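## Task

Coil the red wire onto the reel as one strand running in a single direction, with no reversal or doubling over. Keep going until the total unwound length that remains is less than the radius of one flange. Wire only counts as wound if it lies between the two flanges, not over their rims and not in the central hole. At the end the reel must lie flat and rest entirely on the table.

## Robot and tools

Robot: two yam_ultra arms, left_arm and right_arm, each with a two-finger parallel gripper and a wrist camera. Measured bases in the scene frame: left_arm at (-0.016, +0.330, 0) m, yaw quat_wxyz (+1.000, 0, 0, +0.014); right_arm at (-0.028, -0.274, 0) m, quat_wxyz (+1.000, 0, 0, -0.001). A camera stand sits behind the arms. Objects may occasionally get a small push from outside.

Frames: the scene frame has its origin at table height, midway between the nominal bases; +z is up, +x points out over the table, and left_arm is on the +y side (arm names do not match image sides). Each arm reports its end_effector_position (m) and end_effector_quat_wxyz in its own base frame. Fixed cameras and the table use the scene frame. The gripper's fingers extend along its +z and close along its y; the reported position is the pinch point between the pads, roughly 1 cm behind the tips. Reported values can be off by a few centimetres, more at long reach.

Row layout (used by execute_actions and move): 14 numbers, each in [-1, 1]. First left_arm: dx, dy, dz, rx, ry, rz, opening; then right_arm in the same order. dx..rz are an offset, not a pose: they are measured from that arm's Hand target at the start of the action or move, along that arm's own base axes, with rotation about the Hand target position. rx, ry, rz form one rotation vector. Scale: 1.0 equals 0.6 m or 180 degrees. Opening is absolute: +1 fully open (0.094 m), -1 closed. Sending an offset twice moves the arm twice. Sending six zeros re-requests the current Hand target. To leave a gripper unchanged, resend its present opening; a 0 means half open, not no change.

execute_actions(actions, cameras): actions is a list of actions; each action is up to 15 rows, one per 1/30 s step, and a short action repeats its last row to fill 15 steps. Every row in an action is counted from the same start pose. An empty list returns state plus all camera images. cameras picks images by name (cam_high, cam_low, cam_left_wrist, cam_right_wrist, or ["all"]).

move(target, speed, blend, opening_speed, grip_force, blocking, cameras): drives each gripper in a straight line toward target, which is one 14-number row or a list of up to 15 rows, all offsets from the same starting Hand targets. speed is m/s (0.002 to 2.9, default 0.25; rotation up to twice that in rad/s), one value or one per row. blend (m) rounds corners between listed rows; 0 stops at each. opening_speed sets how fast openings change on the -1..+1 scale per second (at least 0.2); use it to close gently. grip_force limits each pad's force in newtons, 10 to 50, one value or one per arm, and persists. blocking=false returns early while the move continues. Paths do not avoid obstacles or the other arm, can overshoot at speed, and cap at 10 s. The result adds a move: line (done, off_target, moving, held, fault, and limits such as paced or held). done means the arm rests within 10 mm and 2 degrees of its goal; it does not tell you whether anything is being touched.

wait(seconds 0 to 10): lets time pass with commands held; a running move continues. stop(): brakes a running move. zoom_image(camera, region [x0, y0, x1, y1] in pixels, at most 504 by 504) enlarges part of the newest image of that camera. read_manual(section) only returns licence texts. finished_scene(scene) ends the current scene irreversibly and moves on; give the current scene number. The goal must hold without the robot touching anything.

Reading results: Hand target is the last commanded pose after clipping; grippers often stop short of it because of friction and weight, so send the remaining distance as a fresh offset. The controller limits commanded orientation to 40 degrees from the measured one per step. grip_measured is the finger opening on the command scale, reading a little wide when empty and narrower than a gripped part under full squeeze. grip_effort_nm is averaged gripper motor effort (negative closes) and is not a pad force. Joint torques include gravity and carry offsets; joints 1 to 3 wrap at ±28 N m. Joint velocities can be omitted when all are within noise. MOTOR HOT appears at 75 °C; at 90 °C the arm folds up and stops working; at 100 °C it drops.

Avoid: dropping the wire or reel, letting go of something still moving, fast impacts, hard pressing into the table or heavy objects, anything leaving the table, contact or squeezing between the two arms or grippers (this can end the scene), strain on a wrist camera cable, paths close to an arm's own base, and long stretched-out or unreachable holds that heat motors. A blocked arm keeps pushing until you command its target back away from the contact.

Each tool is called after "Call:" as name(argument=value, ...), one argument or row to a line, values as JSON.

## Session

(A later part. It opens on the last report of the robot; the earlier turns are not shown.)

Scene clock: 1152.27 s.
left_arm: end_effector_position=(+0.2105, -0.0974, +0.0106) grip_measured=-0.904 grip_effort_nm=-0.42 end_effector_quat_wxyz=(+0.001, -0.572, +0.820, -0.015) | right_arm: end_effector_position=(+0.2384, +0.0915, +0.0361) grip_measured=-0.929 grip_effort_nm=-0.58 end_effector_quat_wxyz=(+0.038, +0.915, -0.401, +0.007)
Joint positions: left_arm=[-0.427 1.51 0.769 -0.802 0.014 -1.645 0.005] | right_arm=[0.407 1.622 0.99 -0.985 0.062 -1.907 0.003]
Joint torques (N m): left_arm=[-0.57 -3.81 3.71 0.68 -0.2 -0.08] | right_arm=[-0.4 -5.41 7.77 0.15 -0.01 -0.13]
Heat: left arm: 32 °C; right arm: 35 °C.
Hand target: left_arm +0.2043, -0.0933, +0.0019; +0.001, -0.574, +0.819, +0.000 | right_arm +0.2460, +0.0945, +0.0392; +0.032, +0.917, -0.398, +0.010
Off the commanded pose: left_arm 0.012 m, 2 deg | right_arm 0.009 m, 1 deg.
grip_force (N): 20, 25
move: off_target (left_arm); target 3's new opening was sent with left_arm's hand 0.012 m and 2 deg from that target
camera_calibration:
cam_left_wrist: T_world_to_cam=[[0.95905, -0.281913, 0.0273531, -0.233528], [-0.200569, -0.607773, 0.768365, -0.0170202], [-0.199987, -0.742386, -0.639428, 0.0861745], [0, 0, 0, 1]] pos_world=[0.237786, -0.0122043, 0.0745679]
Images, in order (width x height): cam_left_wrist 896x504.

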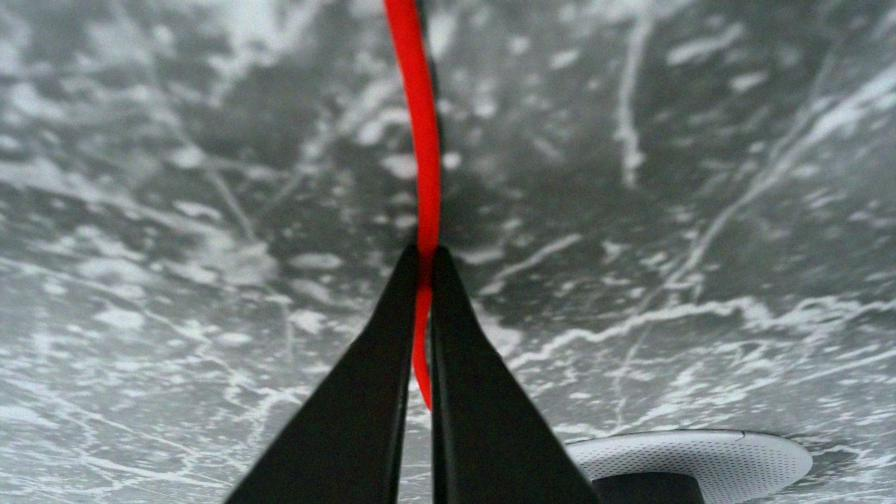

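Call:
move(
  target=[0.0667,0.0617,0.0367,0,0,0,-1.0, 0,0,0,0,0,0,-1.0],
  speed=0.08,
  cameras=["all"],
)

Scene clock: 1158.40 s.
left_arm: end_effector_position=(+0.2395, -0.0606, +0.0204) grip_measured=-0.905 grip_effort_nm=-0.45 end_effector_quat_wxyz=(-0.005, -0.574, +0.819, -0.009) | right_arm: end_effector_position=(+0.2383, +0.0916, +0.0361) grip_measured=-0.929 grip_effort_nm=-0.58 end_effector_quat_wxyz=(+0.038, +0.915, -0.401, +0.007)
Joint positions: left_arm=[-0.237 1.568 0.869 -0.864 0.02 -1.459 0.004] | right_arm=[0.407 1.622 0.99 -0.985 0.062 -1.907 0.003]
Joint torques (N m): left_arm=[0.5 -4.53 8.23 0.21 -0.26 0.12] | right_arm=[-0.53 -5.39 7.75 0.11 0.02 -0.1]
Heat: left arm: 32 °C; right arm: 35 °C.
Hand target: left_arm +0.2442, -0.0562, +0.0238; +0.000, -0.574, +0.819, +0.000 | right_arm +0.2460, +0.0945, +0.0392; +0.032, +0.917, -0.398, +0.010
Off the commanded pose: left_arm 0.007 m, 1 deg | right_arm 0.009 m, 1 deg.
grip_force (N): 20, 25
move: done
camera_calibration:
cam_left_wrist: T_world_to_cam=[[0.960318, -0.278717, 0.0102805, -0.25098], [-0.185554, -0.610938, 0.769627, -0.000183531], [-0.208227, -0.740994, -0.638411, 0.127613], [0, 0, 0, 1]] pos_world=[0.267559, 0.0244961, 0.0841911]
cam_right_wrist: T_world_to_cam=[[0.683578, 0.727009, -0.0646422, -0.23102], [0.497725, -0.399541, 0.769829, -0.102328], [0.533846, -0.558412, -0.634968, 0.0595999], [0, 0, 0, 1]] pos_world=[0.177034, 0.160351, 0.101685]

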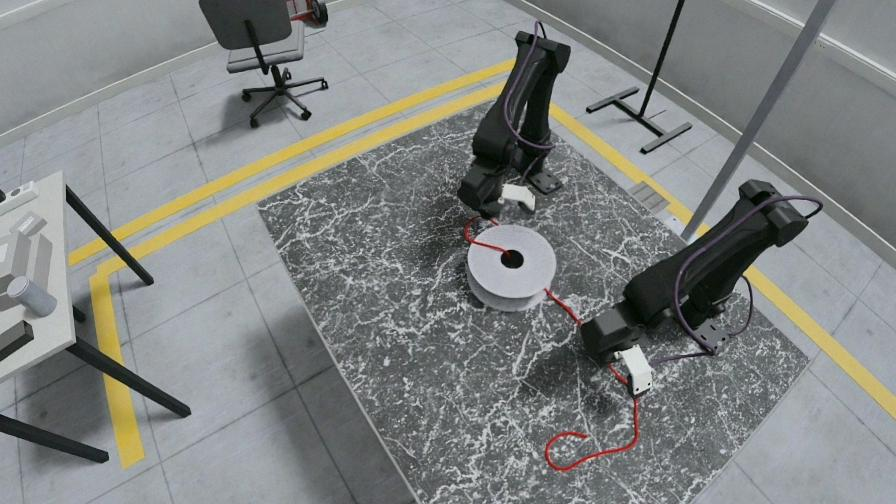

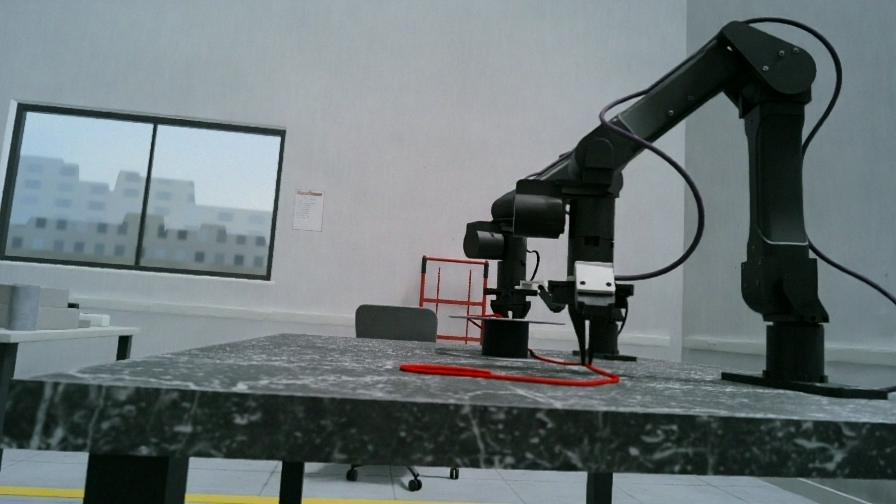

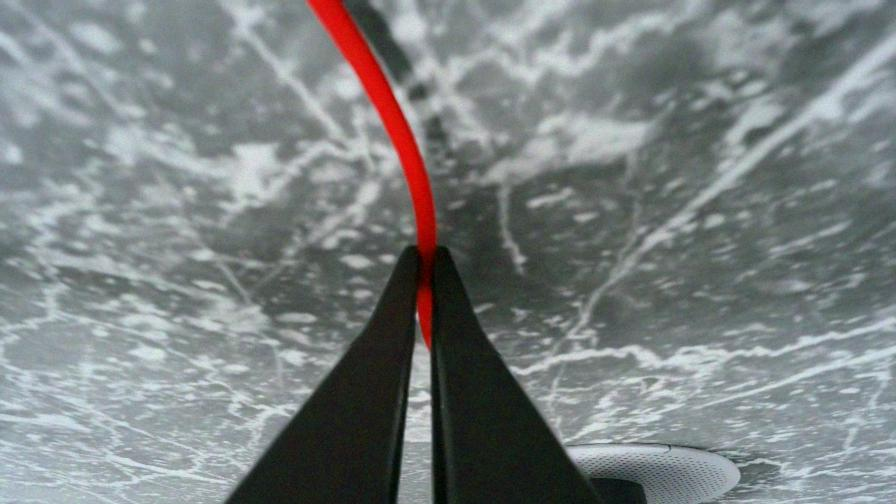

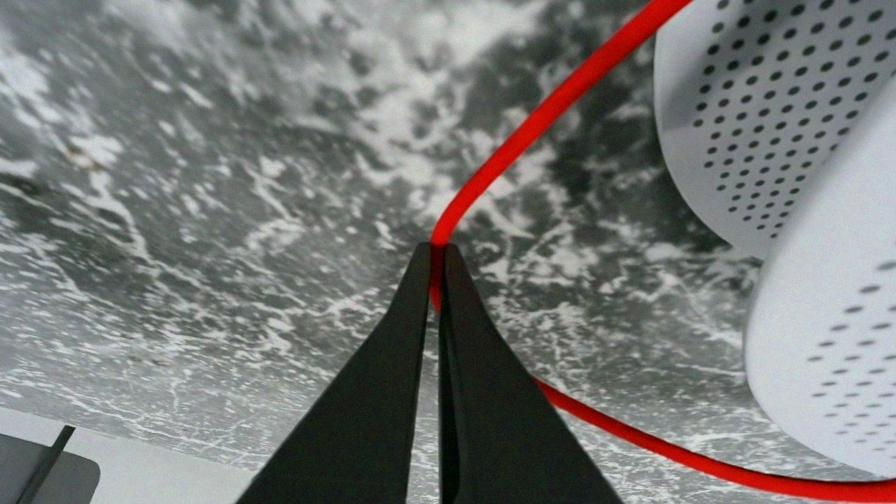

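Call:
move(
  target=[
    [0,0,0,0,0,0,-1.0, 0,0,0,0,0,0,-0.4],
    [0,0,0,0,0,0,-1.0, -0.01,-0.01,0.22,0,0,0,-0.4],
    [0,0,0,0,0,0,-1.0, 0.06,0.25,0.22,0,0,-0.3,-0.4],
  ],
  speed=0.15,
  blend=[0,0.02,0],
  cameras=["all"],
)

Scene clock: 1169.67 s.
left_arm: end_effector_position=(+0.2387, -0.0604, +0.0204) grip_measured=-0.905 grip_effort_nm=-0.45 end_effector_quat_wxyz=(-0.006, -0.573, +0.819, -0.008) | right_arm: end_effector_position=(+0.2820, +0.2394, +0.1687) grip_measured=-0.402 grip_effort_nm=0.11 end_effector_quat_wxyz=(+0.006, -0.639, +0.769, -0.002)
Joint positions: left_arm=[-0.237 1.568 0.869 -0.868 0.02 -1.458 0.004] | right_arm=[0.703 1.965 1.952 -1.546 0.003 -0.683 0.028]
Joint torques (N m): left_arm=[0.49 -4.59 8.2 0.27 -0.25 0.08] | right_arm=[0.18 -8.92 8.27 0.06 -0.14 0.11]
Heat: left arm: 33 °C; right arm: 35 °C.
Hand target: left_arm +0.2441, -0.0562, +0.0238; +0.000, -0.574, +0.819, +0.000 | right_arm +0.2820, +0.2445, +0.1712; -0.033, -0.636, +0.771, +0.006
Off the commanded pose: left_arm 0.008 m, 1 deg | right_arm 0.006 m, 5 deg.
joint sent to its limit (right arm) — joint 4 (wrist pitch), lower limit. The joint targets are off in orientation, not in position.
grip_force (N): 20, 25
move: off_target (right_arm)
camera_calibration:
cam_left_wrist: T_world_to_cam=[[0.960016, -0.27986, 0.00685711, -0.250065], [-0.183716, -0.61135, 0.76974, -0.000707975], [-0.211227, -0.740223, -0.638321, 0.128361], [0, 0, 0, 1]] pos_world=[0.26705, 0.0245999, 0.0841954]
cam_right_wrist: T_world_to_cam=[[0.993637, -0.111984, 0.012031, -0.259228], [-0.0839829, -0.6655, 0.741658, 0.065472], [-0.0750475, -0.737949, -0.670671, 0.423677], [0, 0, 0, 1]] pos_world=[0.294873, 0.327194, 0.238709]

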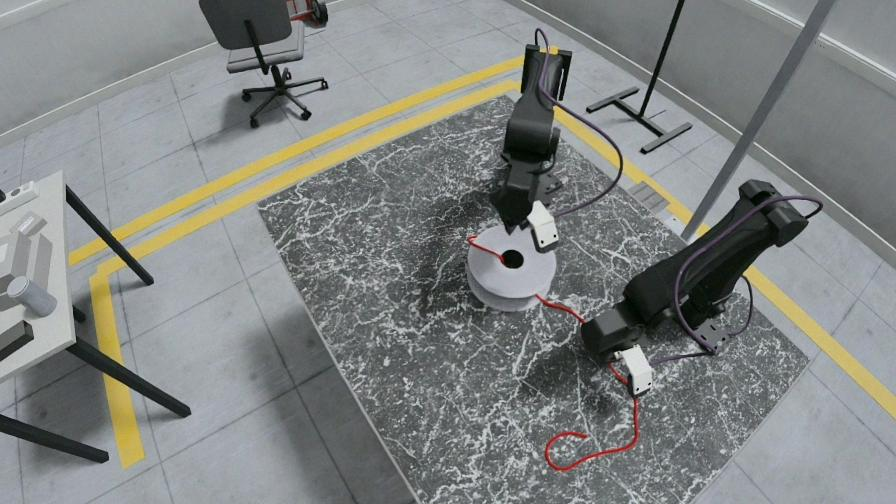

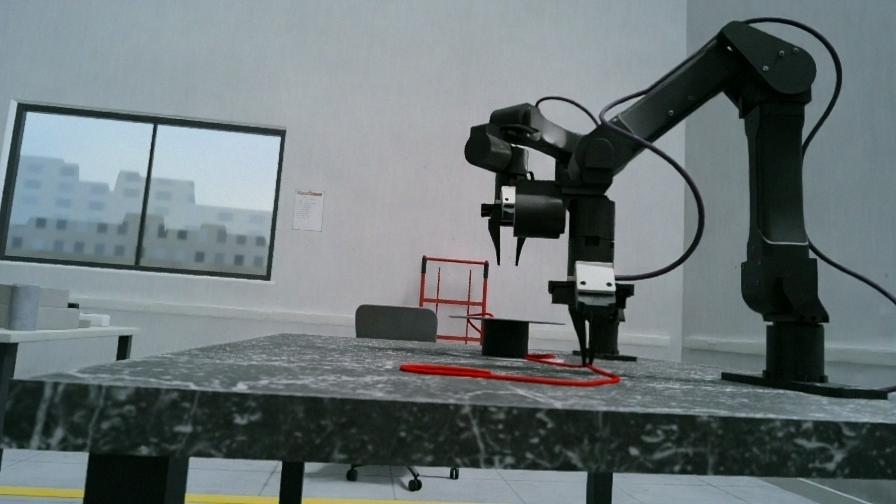

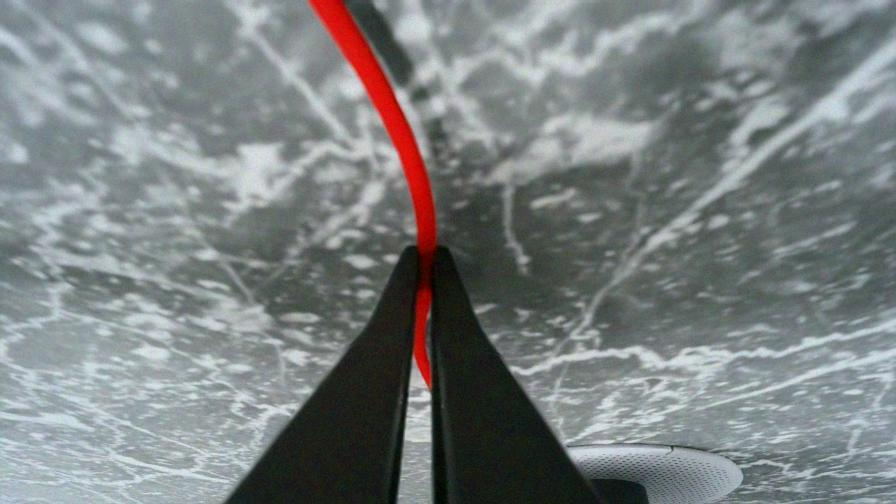

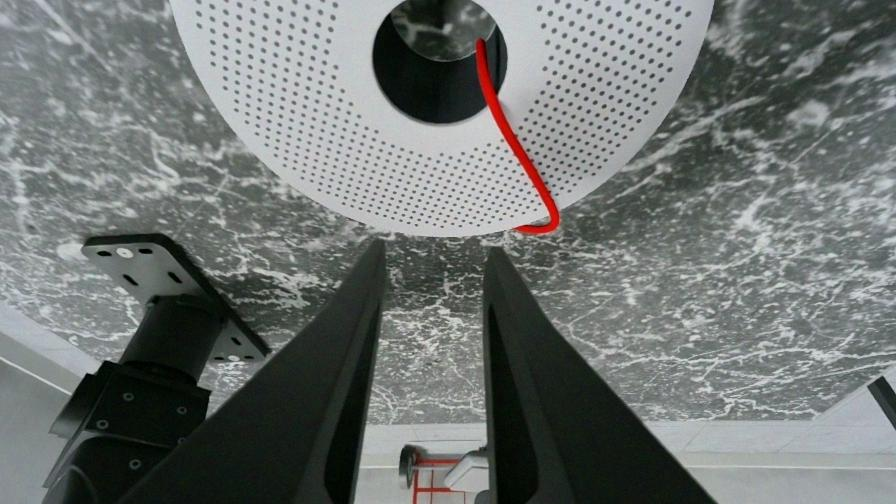

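Call:
move(
  target=[0,0,0,0,0,0,-1.0, 0.0033,0.0092,-0.1187,-0.012,-0.0224,-0.6389,-0.55],
  speed=0.25,
  cameras=["cam_right_wrist"],
)

Scene clock: 1188.87 s.
left_arm: end_effector_position=(+0.2387, -0.0604, +0.0204) grip_measured=-0.905 grip_effort_nm=-0.45 end_effector_quat_wxyz=(-0.006, -0.573, +0.819, -0.008) | right_arm: end_effector_position=(+0.2857, +0.2493, +0.1121) grip_measured=-0.548 grip_effort_nm=-0.14 end_effector_quat_wxyz=(+0.005, +0.307, +0.952, +0.011)
Joint positions: left_arm=[-0.237 1.568 0.869 -0.868 0.02 -1.458 0.004] | right_arm=[0.713 1.965 1.725 -1.308 -0.003 1.337 0.021]
Joint torques (N m): left_arm=[0.5 -4.56 8.21 0.28 -0.25 0.08] | right_arm=[0.4 -8.8 4.74 0.44 0.04 0.16]
Heat: left arm: 33 °C; right arm: 35 °C.
Hand target: left_arm +0.2441, -0.0562, +0.0238; +0.000, -0.574, +0.819, +0.000 | right_arm +0.2839, +0.2499, +0.0999; +0.000, +0.309, +0.951, +0.000
Off the commanded pose: left_arm 0.008 m, 1 deg | right_arm 0.012 m, 1 deg.
grip_force (N): 20, 25
move: off_target (right_arm)
camera_calibration:
cam_right_wrist: T_world_to_cam=[[-0.522688, -0.852254, -0.0214758, 0.360369], [-0.578598, 0.336128, 0.74313, 0.00572318], [-0.626117, 0.400851, -0.668802, 0.266742], [0, 0, 0, 1]] pos_world=[0.358683, 0.198278, 0.181884]
Images, in order (width x height): cam_right_wrist 896x504.

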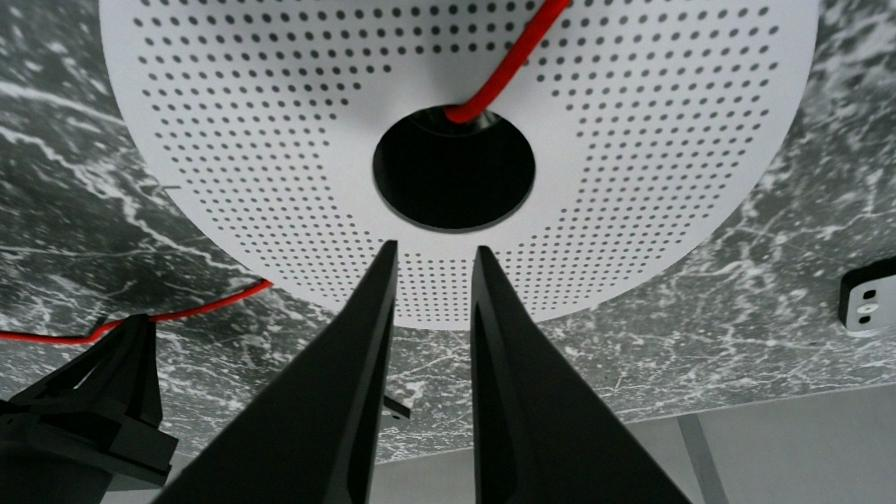

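Call:
move(
  target=[
    [0,0,0,0,0,0,-1.0, 0.0017,-0.013,-0.0723,0,0,0,-0.6],
    [0,0,0,0,0,0,-1.0, 0.0017,-0.013,-0.0723,0,0,0,0.15],
  ],
  speed=0.1,
  grip_force=[20, 45],
  cameras=["cam_right_wrist","cam_high"],
)

Scene clock: 1197.57 s.
left_arm: end_effector_position=(+0.2387, -0.0604, +0.0204) grip_measured=-0.905 grip_effort_nm=-0.45 end_effector_quat_wxyz=(-0.006, -0.573, +0.819, -0.008) | right_arm: end_effector_position=(+0.2828, +0.2463, +0.0669) grip_measured=-0.046 grip_effort_nm=1.25 end_effector_quat_wxyz=(+0.000, +0.309, +0.951, +0.009)
Joint positions: left_arm=[-0.237 1.568 0.869 -0.868 0.02 -1.458 0.004] | right_arm=[0.709 1.972 1.555 -1.139 -0.01 1.337 0.045]
Joint torques (N m): left_arm=[0.47 -4.57 8.25 0.28 -0.26 0.08] | right_arm=[-0.64 -9.09 4.78 0.46 0.11 -0.09]
Heat: left arm: 33 °C; right arm: 34 °C.
Hand target: left_arm +0.2442, -0.0562, +0.0238; +0.000, -0.574, +0.819, +0.000 | right_arm +0.2849, +0.2422, +0.0566; +0.000, +0.309, +0.951, +0.000
Off the commanded pose: left_arm 0.008 m, 1 deg | right_arm 0.011 m, 1 deg.
grip_force (N): 20, 45
move: off_target (right_arm)
camera_calibration:
cam_right_wrist: T_world_to_cam=[[-0.526329, -0.850122, -0.0164454, 0.35547], [-0.569427, 0.338049, 0.749317, 0.0350845], [-0.631452, 0.403751, -0.662007, 0.23616], [0, 0, 0, 1]] pos_world=[0.356196, 0.194982, 0.135896]
Images, in order (width x height): cam_high 896x504, cam_right_wrist 896x504.

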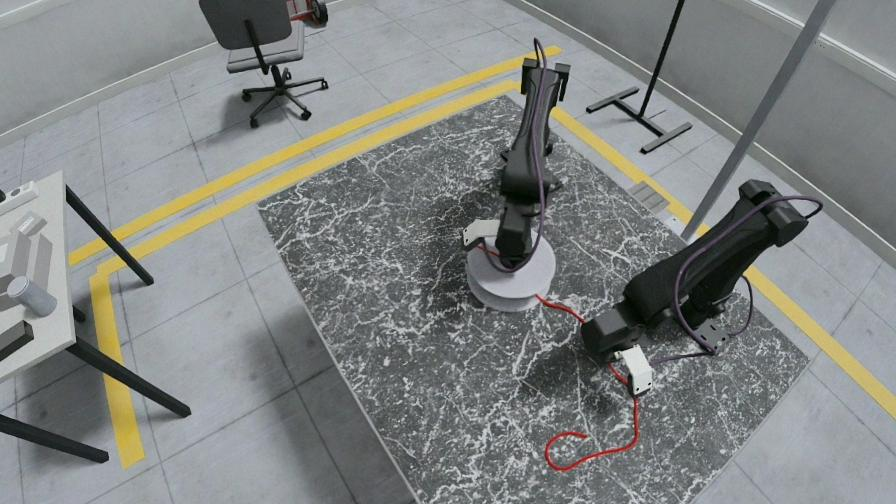

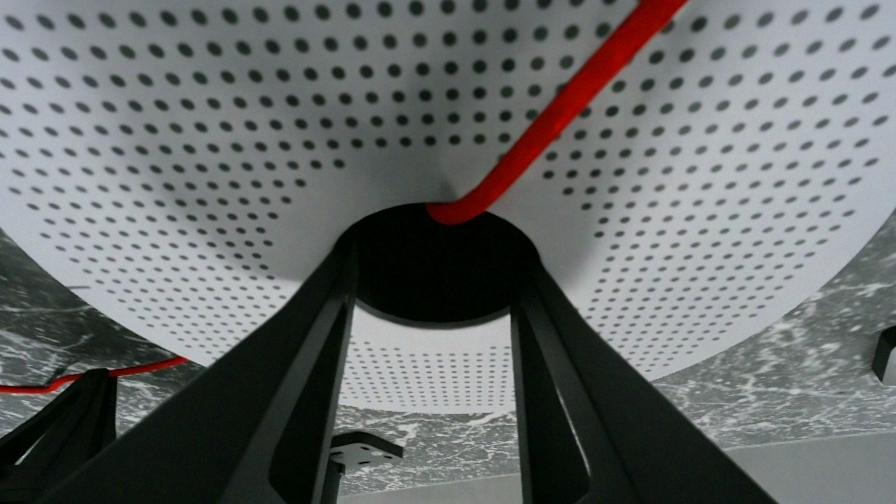

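Call:
move(
  target=[-0.007,-0.0914,0.0167,0,0,0,-1.0, 0,0.003,0,0,0,0.4444,0.15],
  speed=0.15,
  cameras=["all"],
)

Scene clock: 1215.73 s.
left_arm: end_effector_position=(+0.2351, -0.1106, +0.0299) grip_measured=-0.905 grip_effort_nm=-0.45 end_effector_quat_wxyz=(-0.007, -0.572, +0.820, -0.007) | right_arm: end_effector_position=(+0.2846, +0.2442, +0.0669) grip_measured=-0.043 grip_effort_nm=1.25 end_effector_quat_wxyz=(+0.007, -0.358, +0.934, +0.002)
Joint positions: left_arm=[-0.43 1.602 0.945 -0.91 0.02 -1.649 0.004] | right_arm=[0.707 1.972 1.555 -1.139 0.001 -0.026 0.045]
Joint torques (N m): left_arm=[-0.66 -4.89 8.59 0.26 -0.25 -0.08] | right_arm=[-0.17 -8.61 5.3 0.46 0.01 -0.41]
Heat: left arm: 34 °C; right arm: 34 °C.
Hand target: left_arm +0.2399, -0.1111, +0.0339; +0.000, -0.574, +0.819, +0.000 | right_arm +0.2850, +0.2440, +0.0566; +0.000, -0.375, +0.927, +0.000
Off the commanded pose: left_arm 0.006 m, 1 deg | right_arm 0.010 m, 2 deg.
grip_force (N): 20, 45
move: done
camera_calibration:
cam_left_wrist: T_world_to_cam=[[0.959487, -0.281732, 0.00338901, -0.260706], [-0.182195, -0.611231, 0.770196, -0.0397272], [-0.214918, -0.73961, -0.637799, 0.0973973], [0, 0, 0, 1]] pos_world=[0.263838, -0.0256959, 0.0936012]
cam_right_wrist: T_world_to_cam=[[0.721469, -0.692436, 0.00384251, -0.0403055], [-0.470928, -0.486591, 0.735837, 0.211166], [-0.50765, -0.532693, -0.677148, 0.432583], [0, 0, 0, 1]] pos_world=[0.348124, 0.305276, 0.137694]

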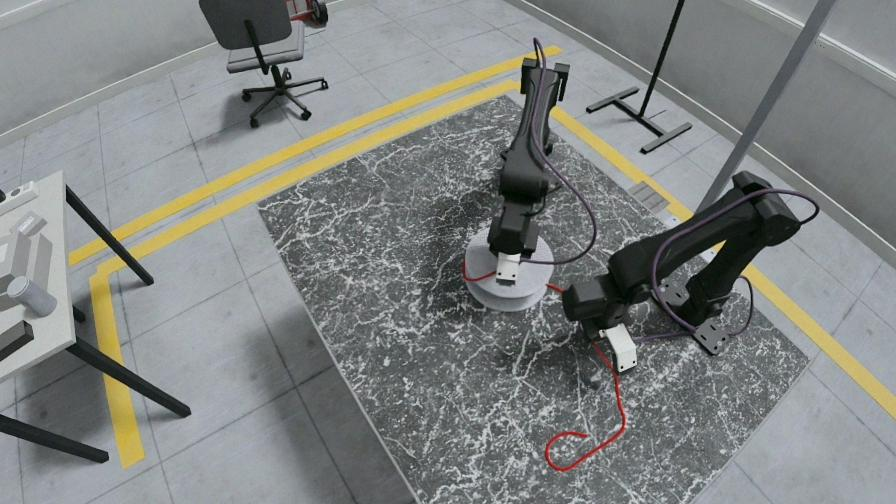

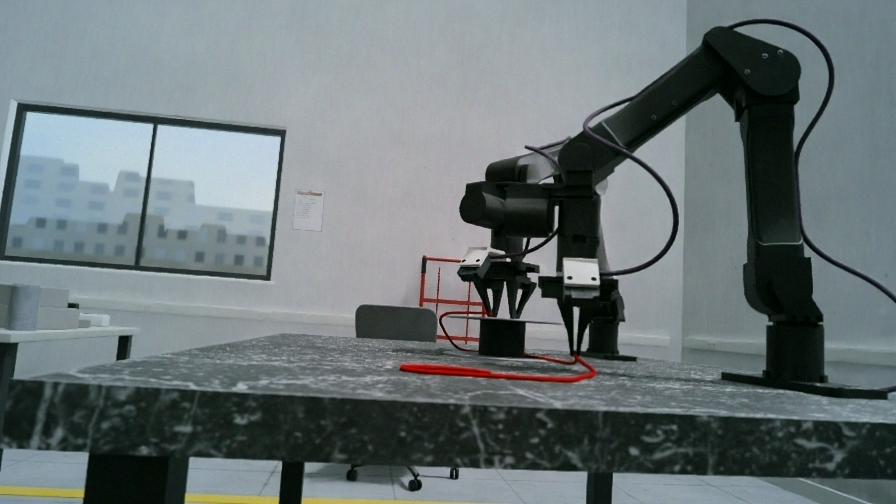

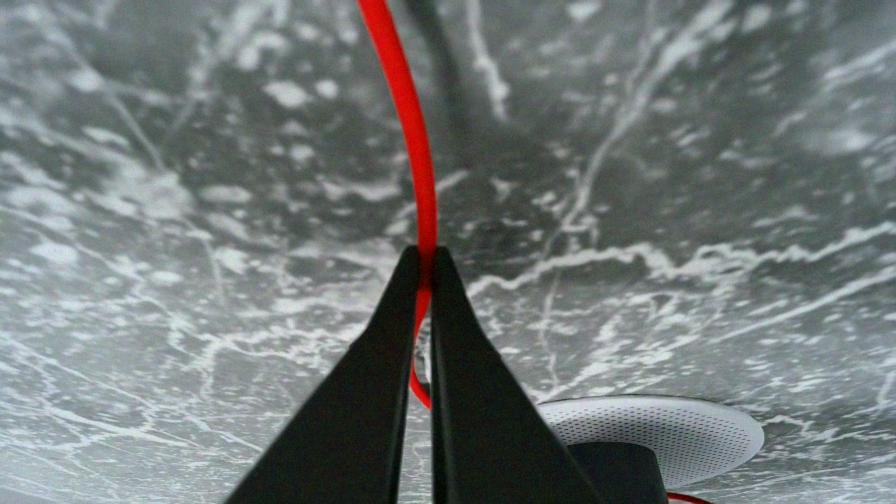

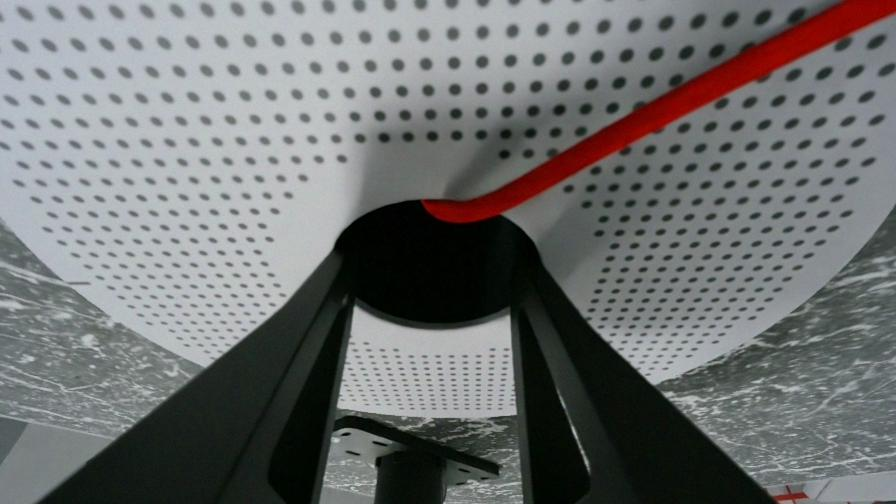

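Call:
move(
  target=[-0.003,-0.0417,0.0,0,0,0,-1.0, 0,0,0,0,0,0.4444,0.15],
  speed=0.15,
  cameras=["all"],
)

Scene clock: 1226.80 s.
left_arm: end_effector_position=(+0.2338, -0.1352, +0.0302) grip_measured=-0.905 grip_effort_nm=-0.45 end_effector_quat_wxyz=(-0.007, -0.573, +0.820, -0.007) | right_arm: end_effector_position=(+0.2853, +0.2437, +0.0671) grip_measured=-0.041 grip_effort_nm=1.25 end_effector_quat_wxyz=(-0.007, +0.874, -0.485, +0.005)
Joint positions: left_arm=[-0.515 1.638 0.984 -0.911 0.019 -1.734 0.004] | right_arm=[0.707 1.972 1.556 -1.139 0.006 -1.421 0.045]
Joint torques (N m): left_arm=[-0.69 -5.16 8.62 0.25 -0.25 -0.09] | right_arm=[-0.16 -8.84 5.24 0.48 -0.05 -0.43]
Heat: left arm: 35 °C; right arm: 34 °C.
Hand target: left_arm +0.2383, -0.1361, +0.0339; +0.001, -0.574, +0.819, +0.000 | right_arm +0.2850, +0.2440, +0.0566; +0.000, +0.883, -0.469, +0.000
Off the commanded pose: left_arm 0.006 m, 1 deg | right_arm 0.011 m, 2 deg.
grip_force (N): 20, 45
move: off_target (right_arm)
camera_calibration:
cam_left_wrist: T_world_to_cam=[[0.959594, -0.281366, 0.00361886, -0.266423], [-0.182104, -0.611156, 0.770277, -0.0553367], [-0.214518, -0.739812, -0.6377, 0.0790537], [0, 0, 0, 1]] pos_world=[0.26254, -0.050297, 0.0940013]
cam_right_wrist: T_world_to_cam=[[0.807573, 0.58949, 0.0181004, -0.379088], [0.37973, -0.543205, 0.748821, -0.0186901], [0.451254, -0.597854, -0.662525, 0.174131], [0, 0, 0, 1]] pos_world=[0.234661, 0.317421, 0.136223]

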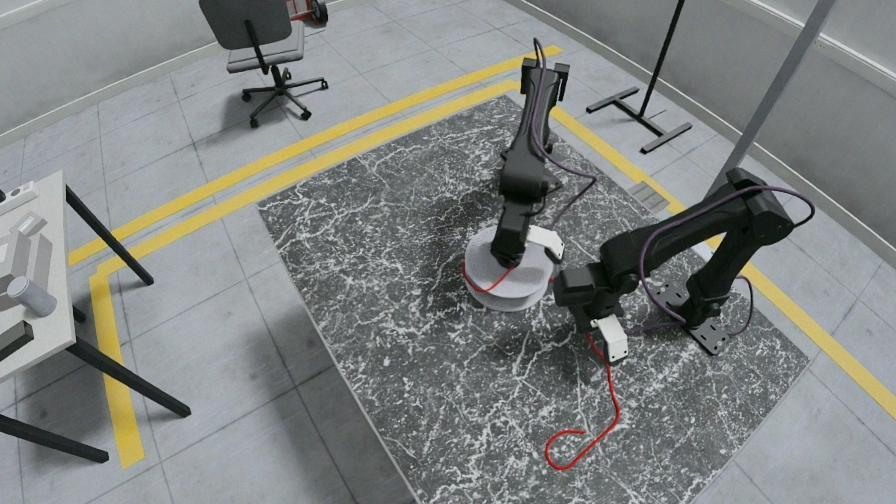

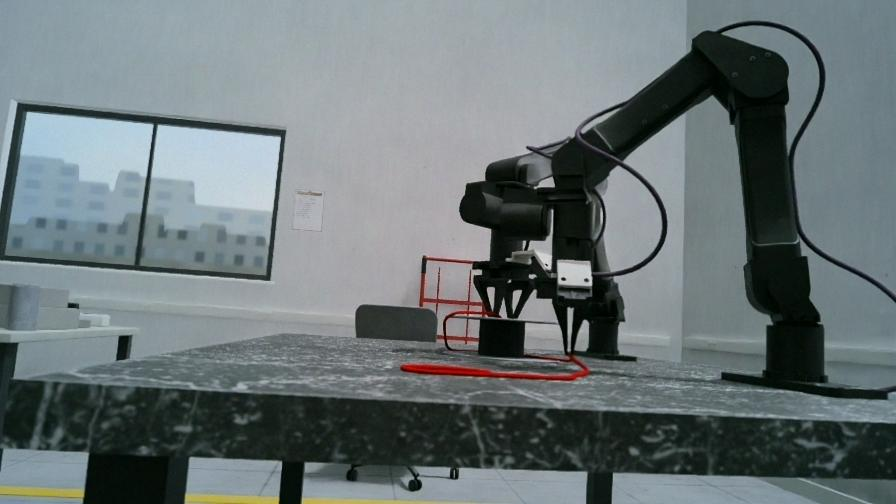

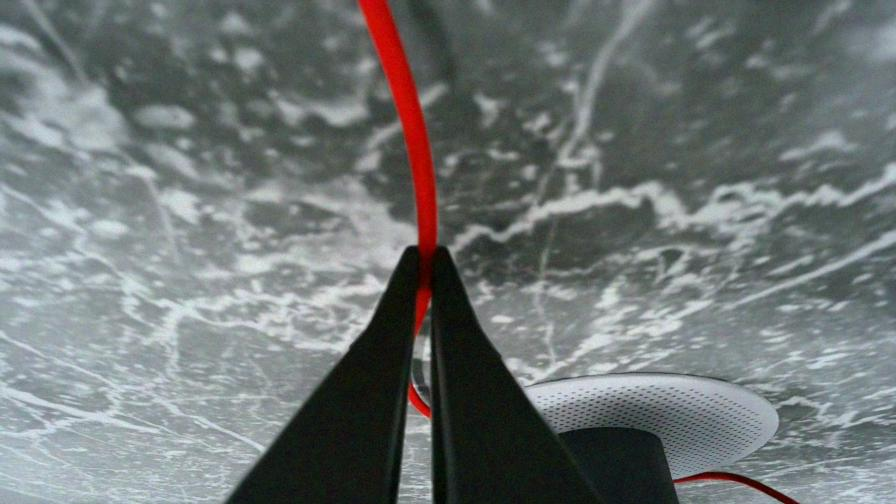

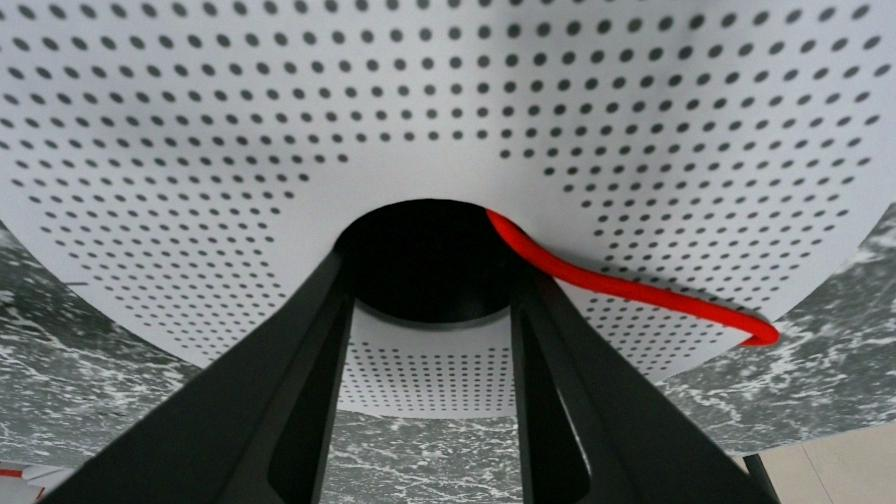

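Call:
zoom_image(
  camera="cam_high",
  region=[440, 210, 600, 330],
)

Call:
zoom_image(
  camera="cam_low",
  region=[410, 280, 620, 390],
)

Scaled by 3.150 from the camera's 896x504 image, which has a finer 1280x720 frame.

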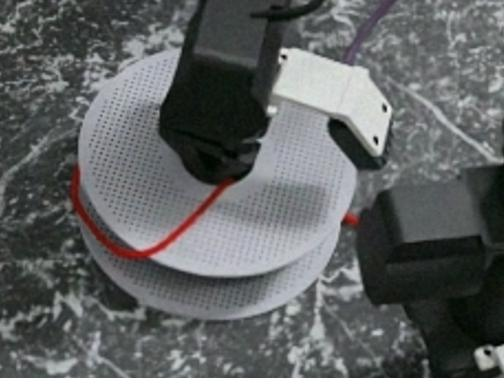

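Scaled by 2.400 from the camera's 896x504 image, which has a finer 1280x720 frame.

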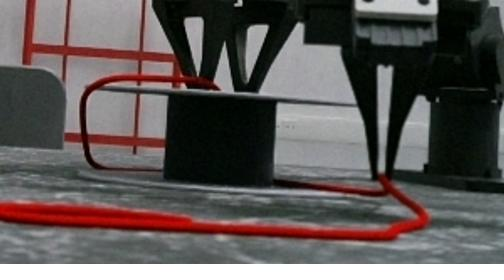

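Call:
move(
  target=[-0.004,-0.05,0.0,0,0,0,-1.0, 0,0,0,0,0,0.1556,0.15],
  speed=0.15,
  cameras=["cam_right_wrist","cam_low","cam_left_wrist"],
)

Scene clock: 1262.40 s.
left_arm: end_effector_position=(+0.2316, -0.1650, +0.0306) grip_measured=-0.905 grip_effort_nm=-0.45 end_effector_quat_wxyz=(-0.008, -0.572, +0.820, -0.007) | right_arm: end_effector_position=(+0.2856, +0.2433, +0.0672) grip_measured=-0.040 grip_effort_nm=1.25 end_effector_quat_wxyz=(-0.005, +0.966, -0.259, +0.008)
Joint positions: left_arm=[-0.61 1.688 1.042 -0.917 0.019 -1.829 0.004] | right_arm=[0.707 1.971 1.556 -1.139 0.008 -1.912 0.045]
Joint torques (N m): left_arm=[-0.65 -5.55 8.64 0.24 -0.25 -0.09] | right_arm=[-0.24 -8.61 5.08 0.5 -0.08 -0.43]
Heat: left arm: 36 °C; right arm: 34 °C.
Hand target: left_arm +0.2358, -0.1661, +0.0338; +0.000, -0.574, +0.819, +0.000 | right_arm +0.2850, +0.2440, +0.0566; +0.000, +0.970, -0.242, +0.000
Off the commanded pose: left_arm 0.005 m, 1 deg | right_arm 0.011 m, 2 deg.
grip_force (N): 20, 45
move: off_target (right_arm)
camera_calibration:
cam_left_wrist: T_world_to_cam=[[0.959388, -0.282077, 0.00285991, -0.27279], [-0.181903, -0.610868, 0.770552, -0.0741403], [-0.215608, -0.739779, -0.63737, 0.0571005], [0, 0, 0, 1]] pos_world=[0.260536, -0.079996, 0.0943033]
cam_right_wrist: T_world_to_cam=[[0.434932, 0.900364, 0.0133628, -0.34809], [0.585577, -0.294081, 0.755391, -0.138907], [0.684057, -0.320719, -0.655138, 0.0394544], [0, 0, 0, 1]] pos_world=[0.205747, 0.285212, 0.135428]
Images, in order (width x height): cam_low 896x504, cam_left_wrist 896x504, cam_right_wrist 896x504.

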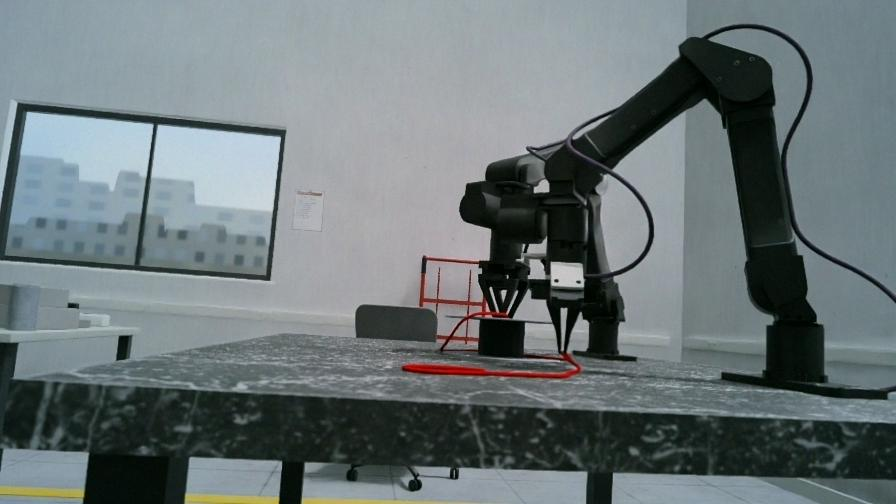

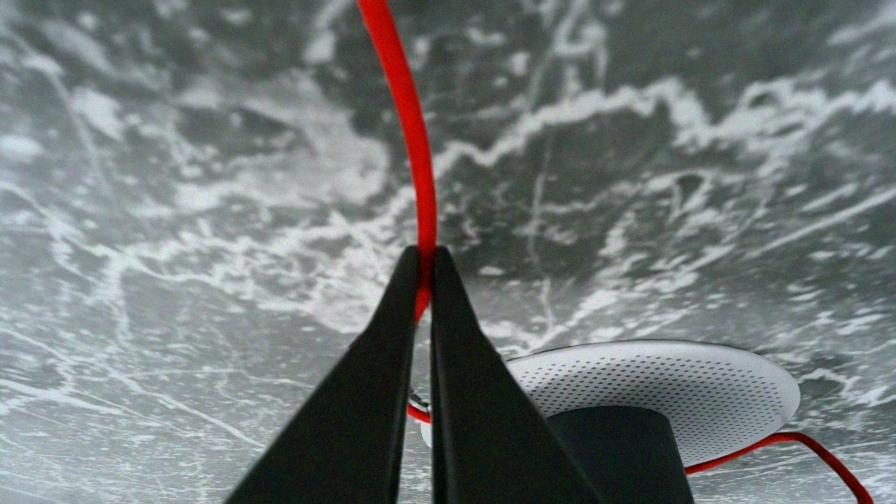

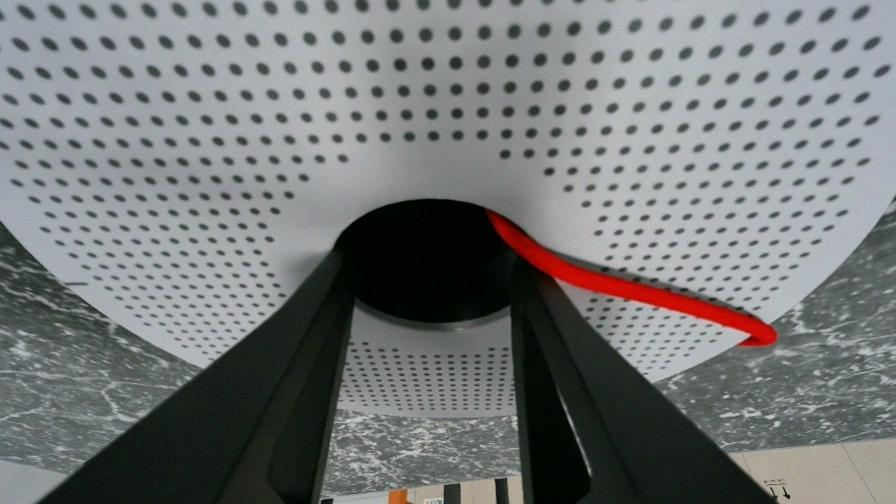

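Call:
move(
  target=[
    [0,0,0,0,0,0,-0.75, 0,0,0,0,0,0,-0.6],
    [-0.01,0.08,0,0,0,0,-0.75, 0,0,0.1,0,0,0,-0.6],
    [-0.02,0.16,0,0,0,0,-0.75, 0,0,0.1,0,0,-0.611,-0.6],
    [-0.02,0.16,0,0,0,0,-0.75, 0,0,0.1,0,0,0.783,-0.6],
  ],
  speed=[0.1,0.15,0.4,0.4],
  cameras=["all"],
)

Scene clock: 1282.50 s.
left_arm: end_effector_position=(+0.2313, -0.0778, +0.0338) grip_measured=-0.752 grip_effort_nm=0.14 end_effector_quat_wxyz=(-0.002, -0.572, +0.820, -0.011) | right_arm: end_effector_position=(+0.2809, +0.2431, +0.1084) grip_measured=-0.598 grip_effort_nm=-0.14 end_effector_quat_wxyz=(-0.006, +0.547, +0.837, -0.007)
Joint positions: left_arm=[-0.317 1.526 0.886 -0.917 0.016 -1.536 0.012] | right_arm=[0.707 1.974 1.724 -1.337 -0.008 1.864 0.019]
Joint torques (N m): left_arm=[0.61 -6.82 4.07 0.34 -0.22 0.08] | right_arm=[-0.16 -10.97 8.16 0.01 0.1 0.12]
Heat: left arm: 34 °C; right arm: 35 °C.
Hand target: left_arm +0.2238, -0.0701, +0.0338; +0.001, -0.574, +0.819, +0.000 | right_arm +0.2850, +0.2440, +0.1166; +0.000, +0.552, +0.834, +0.000
Off the commanded pose: left_arm 0.011 m, 1 deg | right_arm 0.009 m, 1 deg.
grip_force (N): 20, 45
move: off_target (left_arm)
camera_calibration:
cam_left_wrist: T_world_to_cam=[[0.959489, -0.281286, 0.0161166, -0.248246], [-0.192049, -0.611095, 0.767906, -0.0210478], [-0.206152, -0.739892, -0.64036, 0.12136], [0, 0, 0, 1]] pos_world=[0.259166, 0.00710269, 0.0978775]
cam_right_wrist: T_world_to_cam=[[-0.883644, -0.467779, 0.0188884, 0.356068], [-0.297568, 0.592345, 0.748719, -0.134066], [-0.361423, 0.655981, -0.662618, 0.126576], [0, 0, 0, 1]] pos_world=[0.320491, 0.162943, 0.177524]

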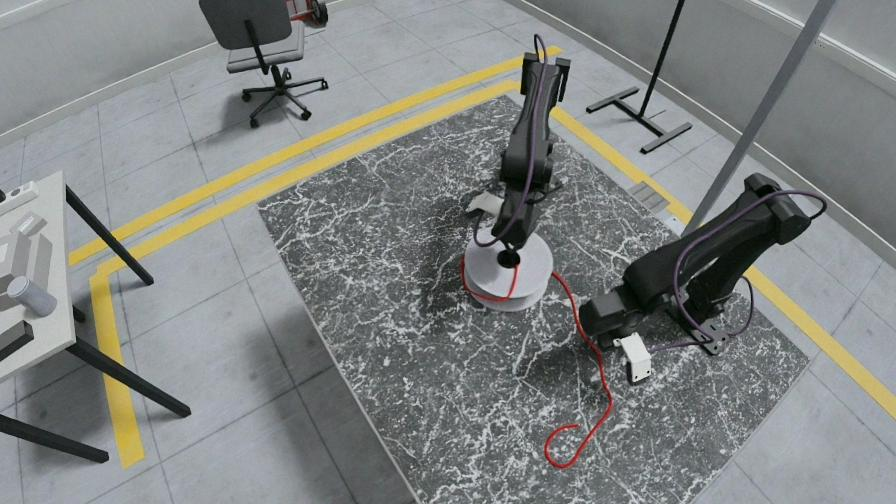

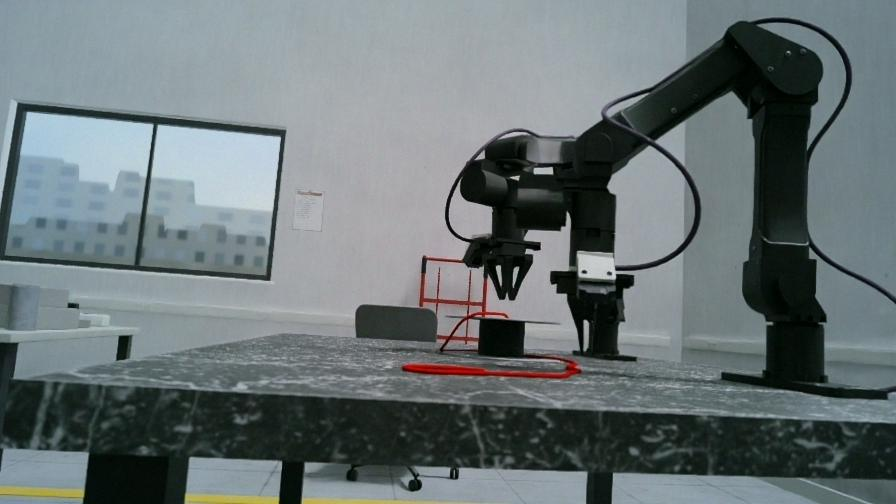

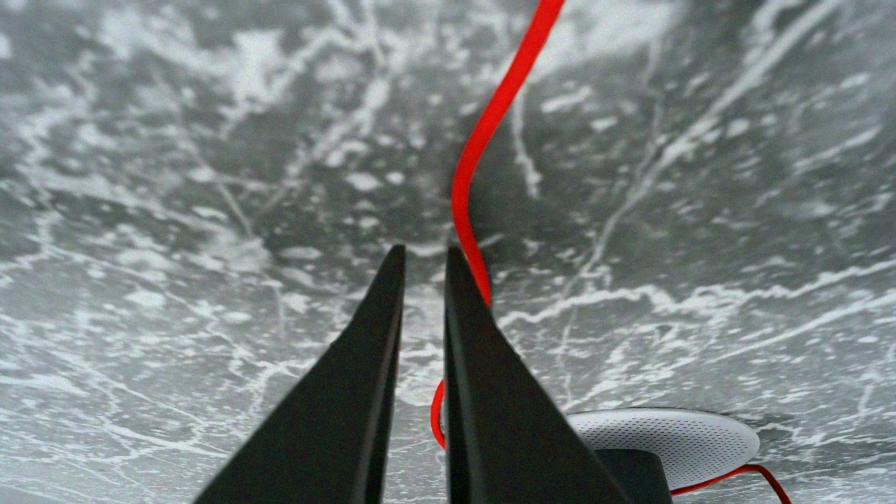

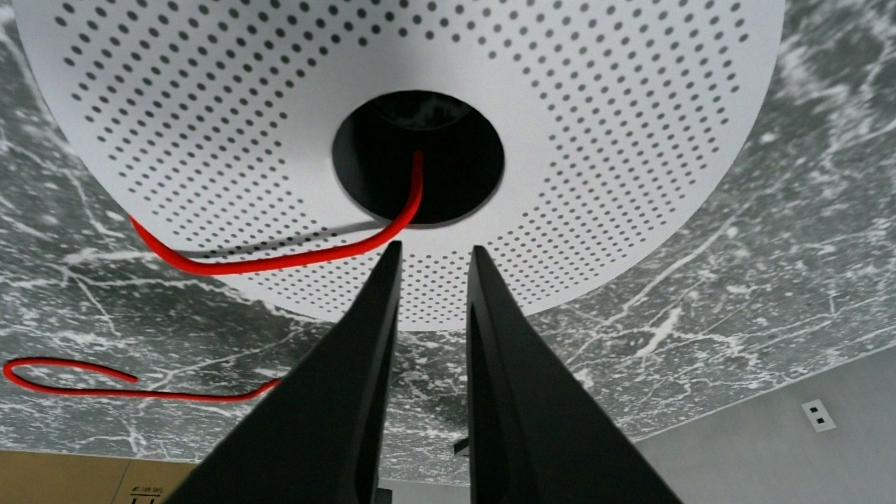

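Call:
zoom_image(
  camera="cam_low",
  region=[410, 280, 620, 390],
)

Call:
zoom_image(
  camera="cam_high",
  region=[440, 210, 640, 330],
)

Call:
zoom_image(
  camera="cam_right_wrist",
  region=[100, 80, 560, 340],
)

Scaled by 2.400 from the camera's 896x504 image, which has a finer 1280x720 frame.

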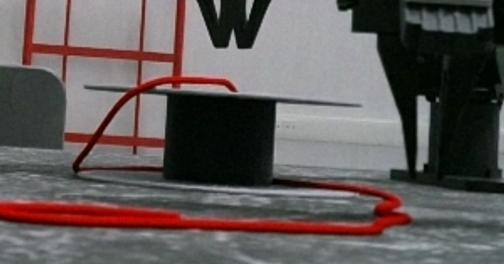

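Scaled by 2.520 from the camera's 896x504 image, which has a finer 1280x720 frame.

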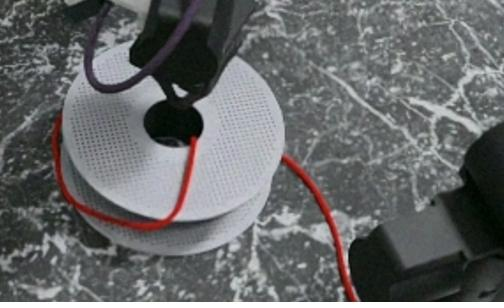

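Scaled by 1.096 from the camera's 896x504 image, which has a finer 1280x720 frame.

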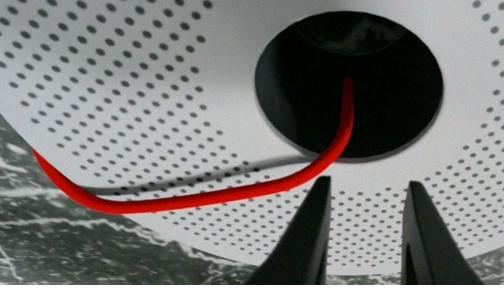

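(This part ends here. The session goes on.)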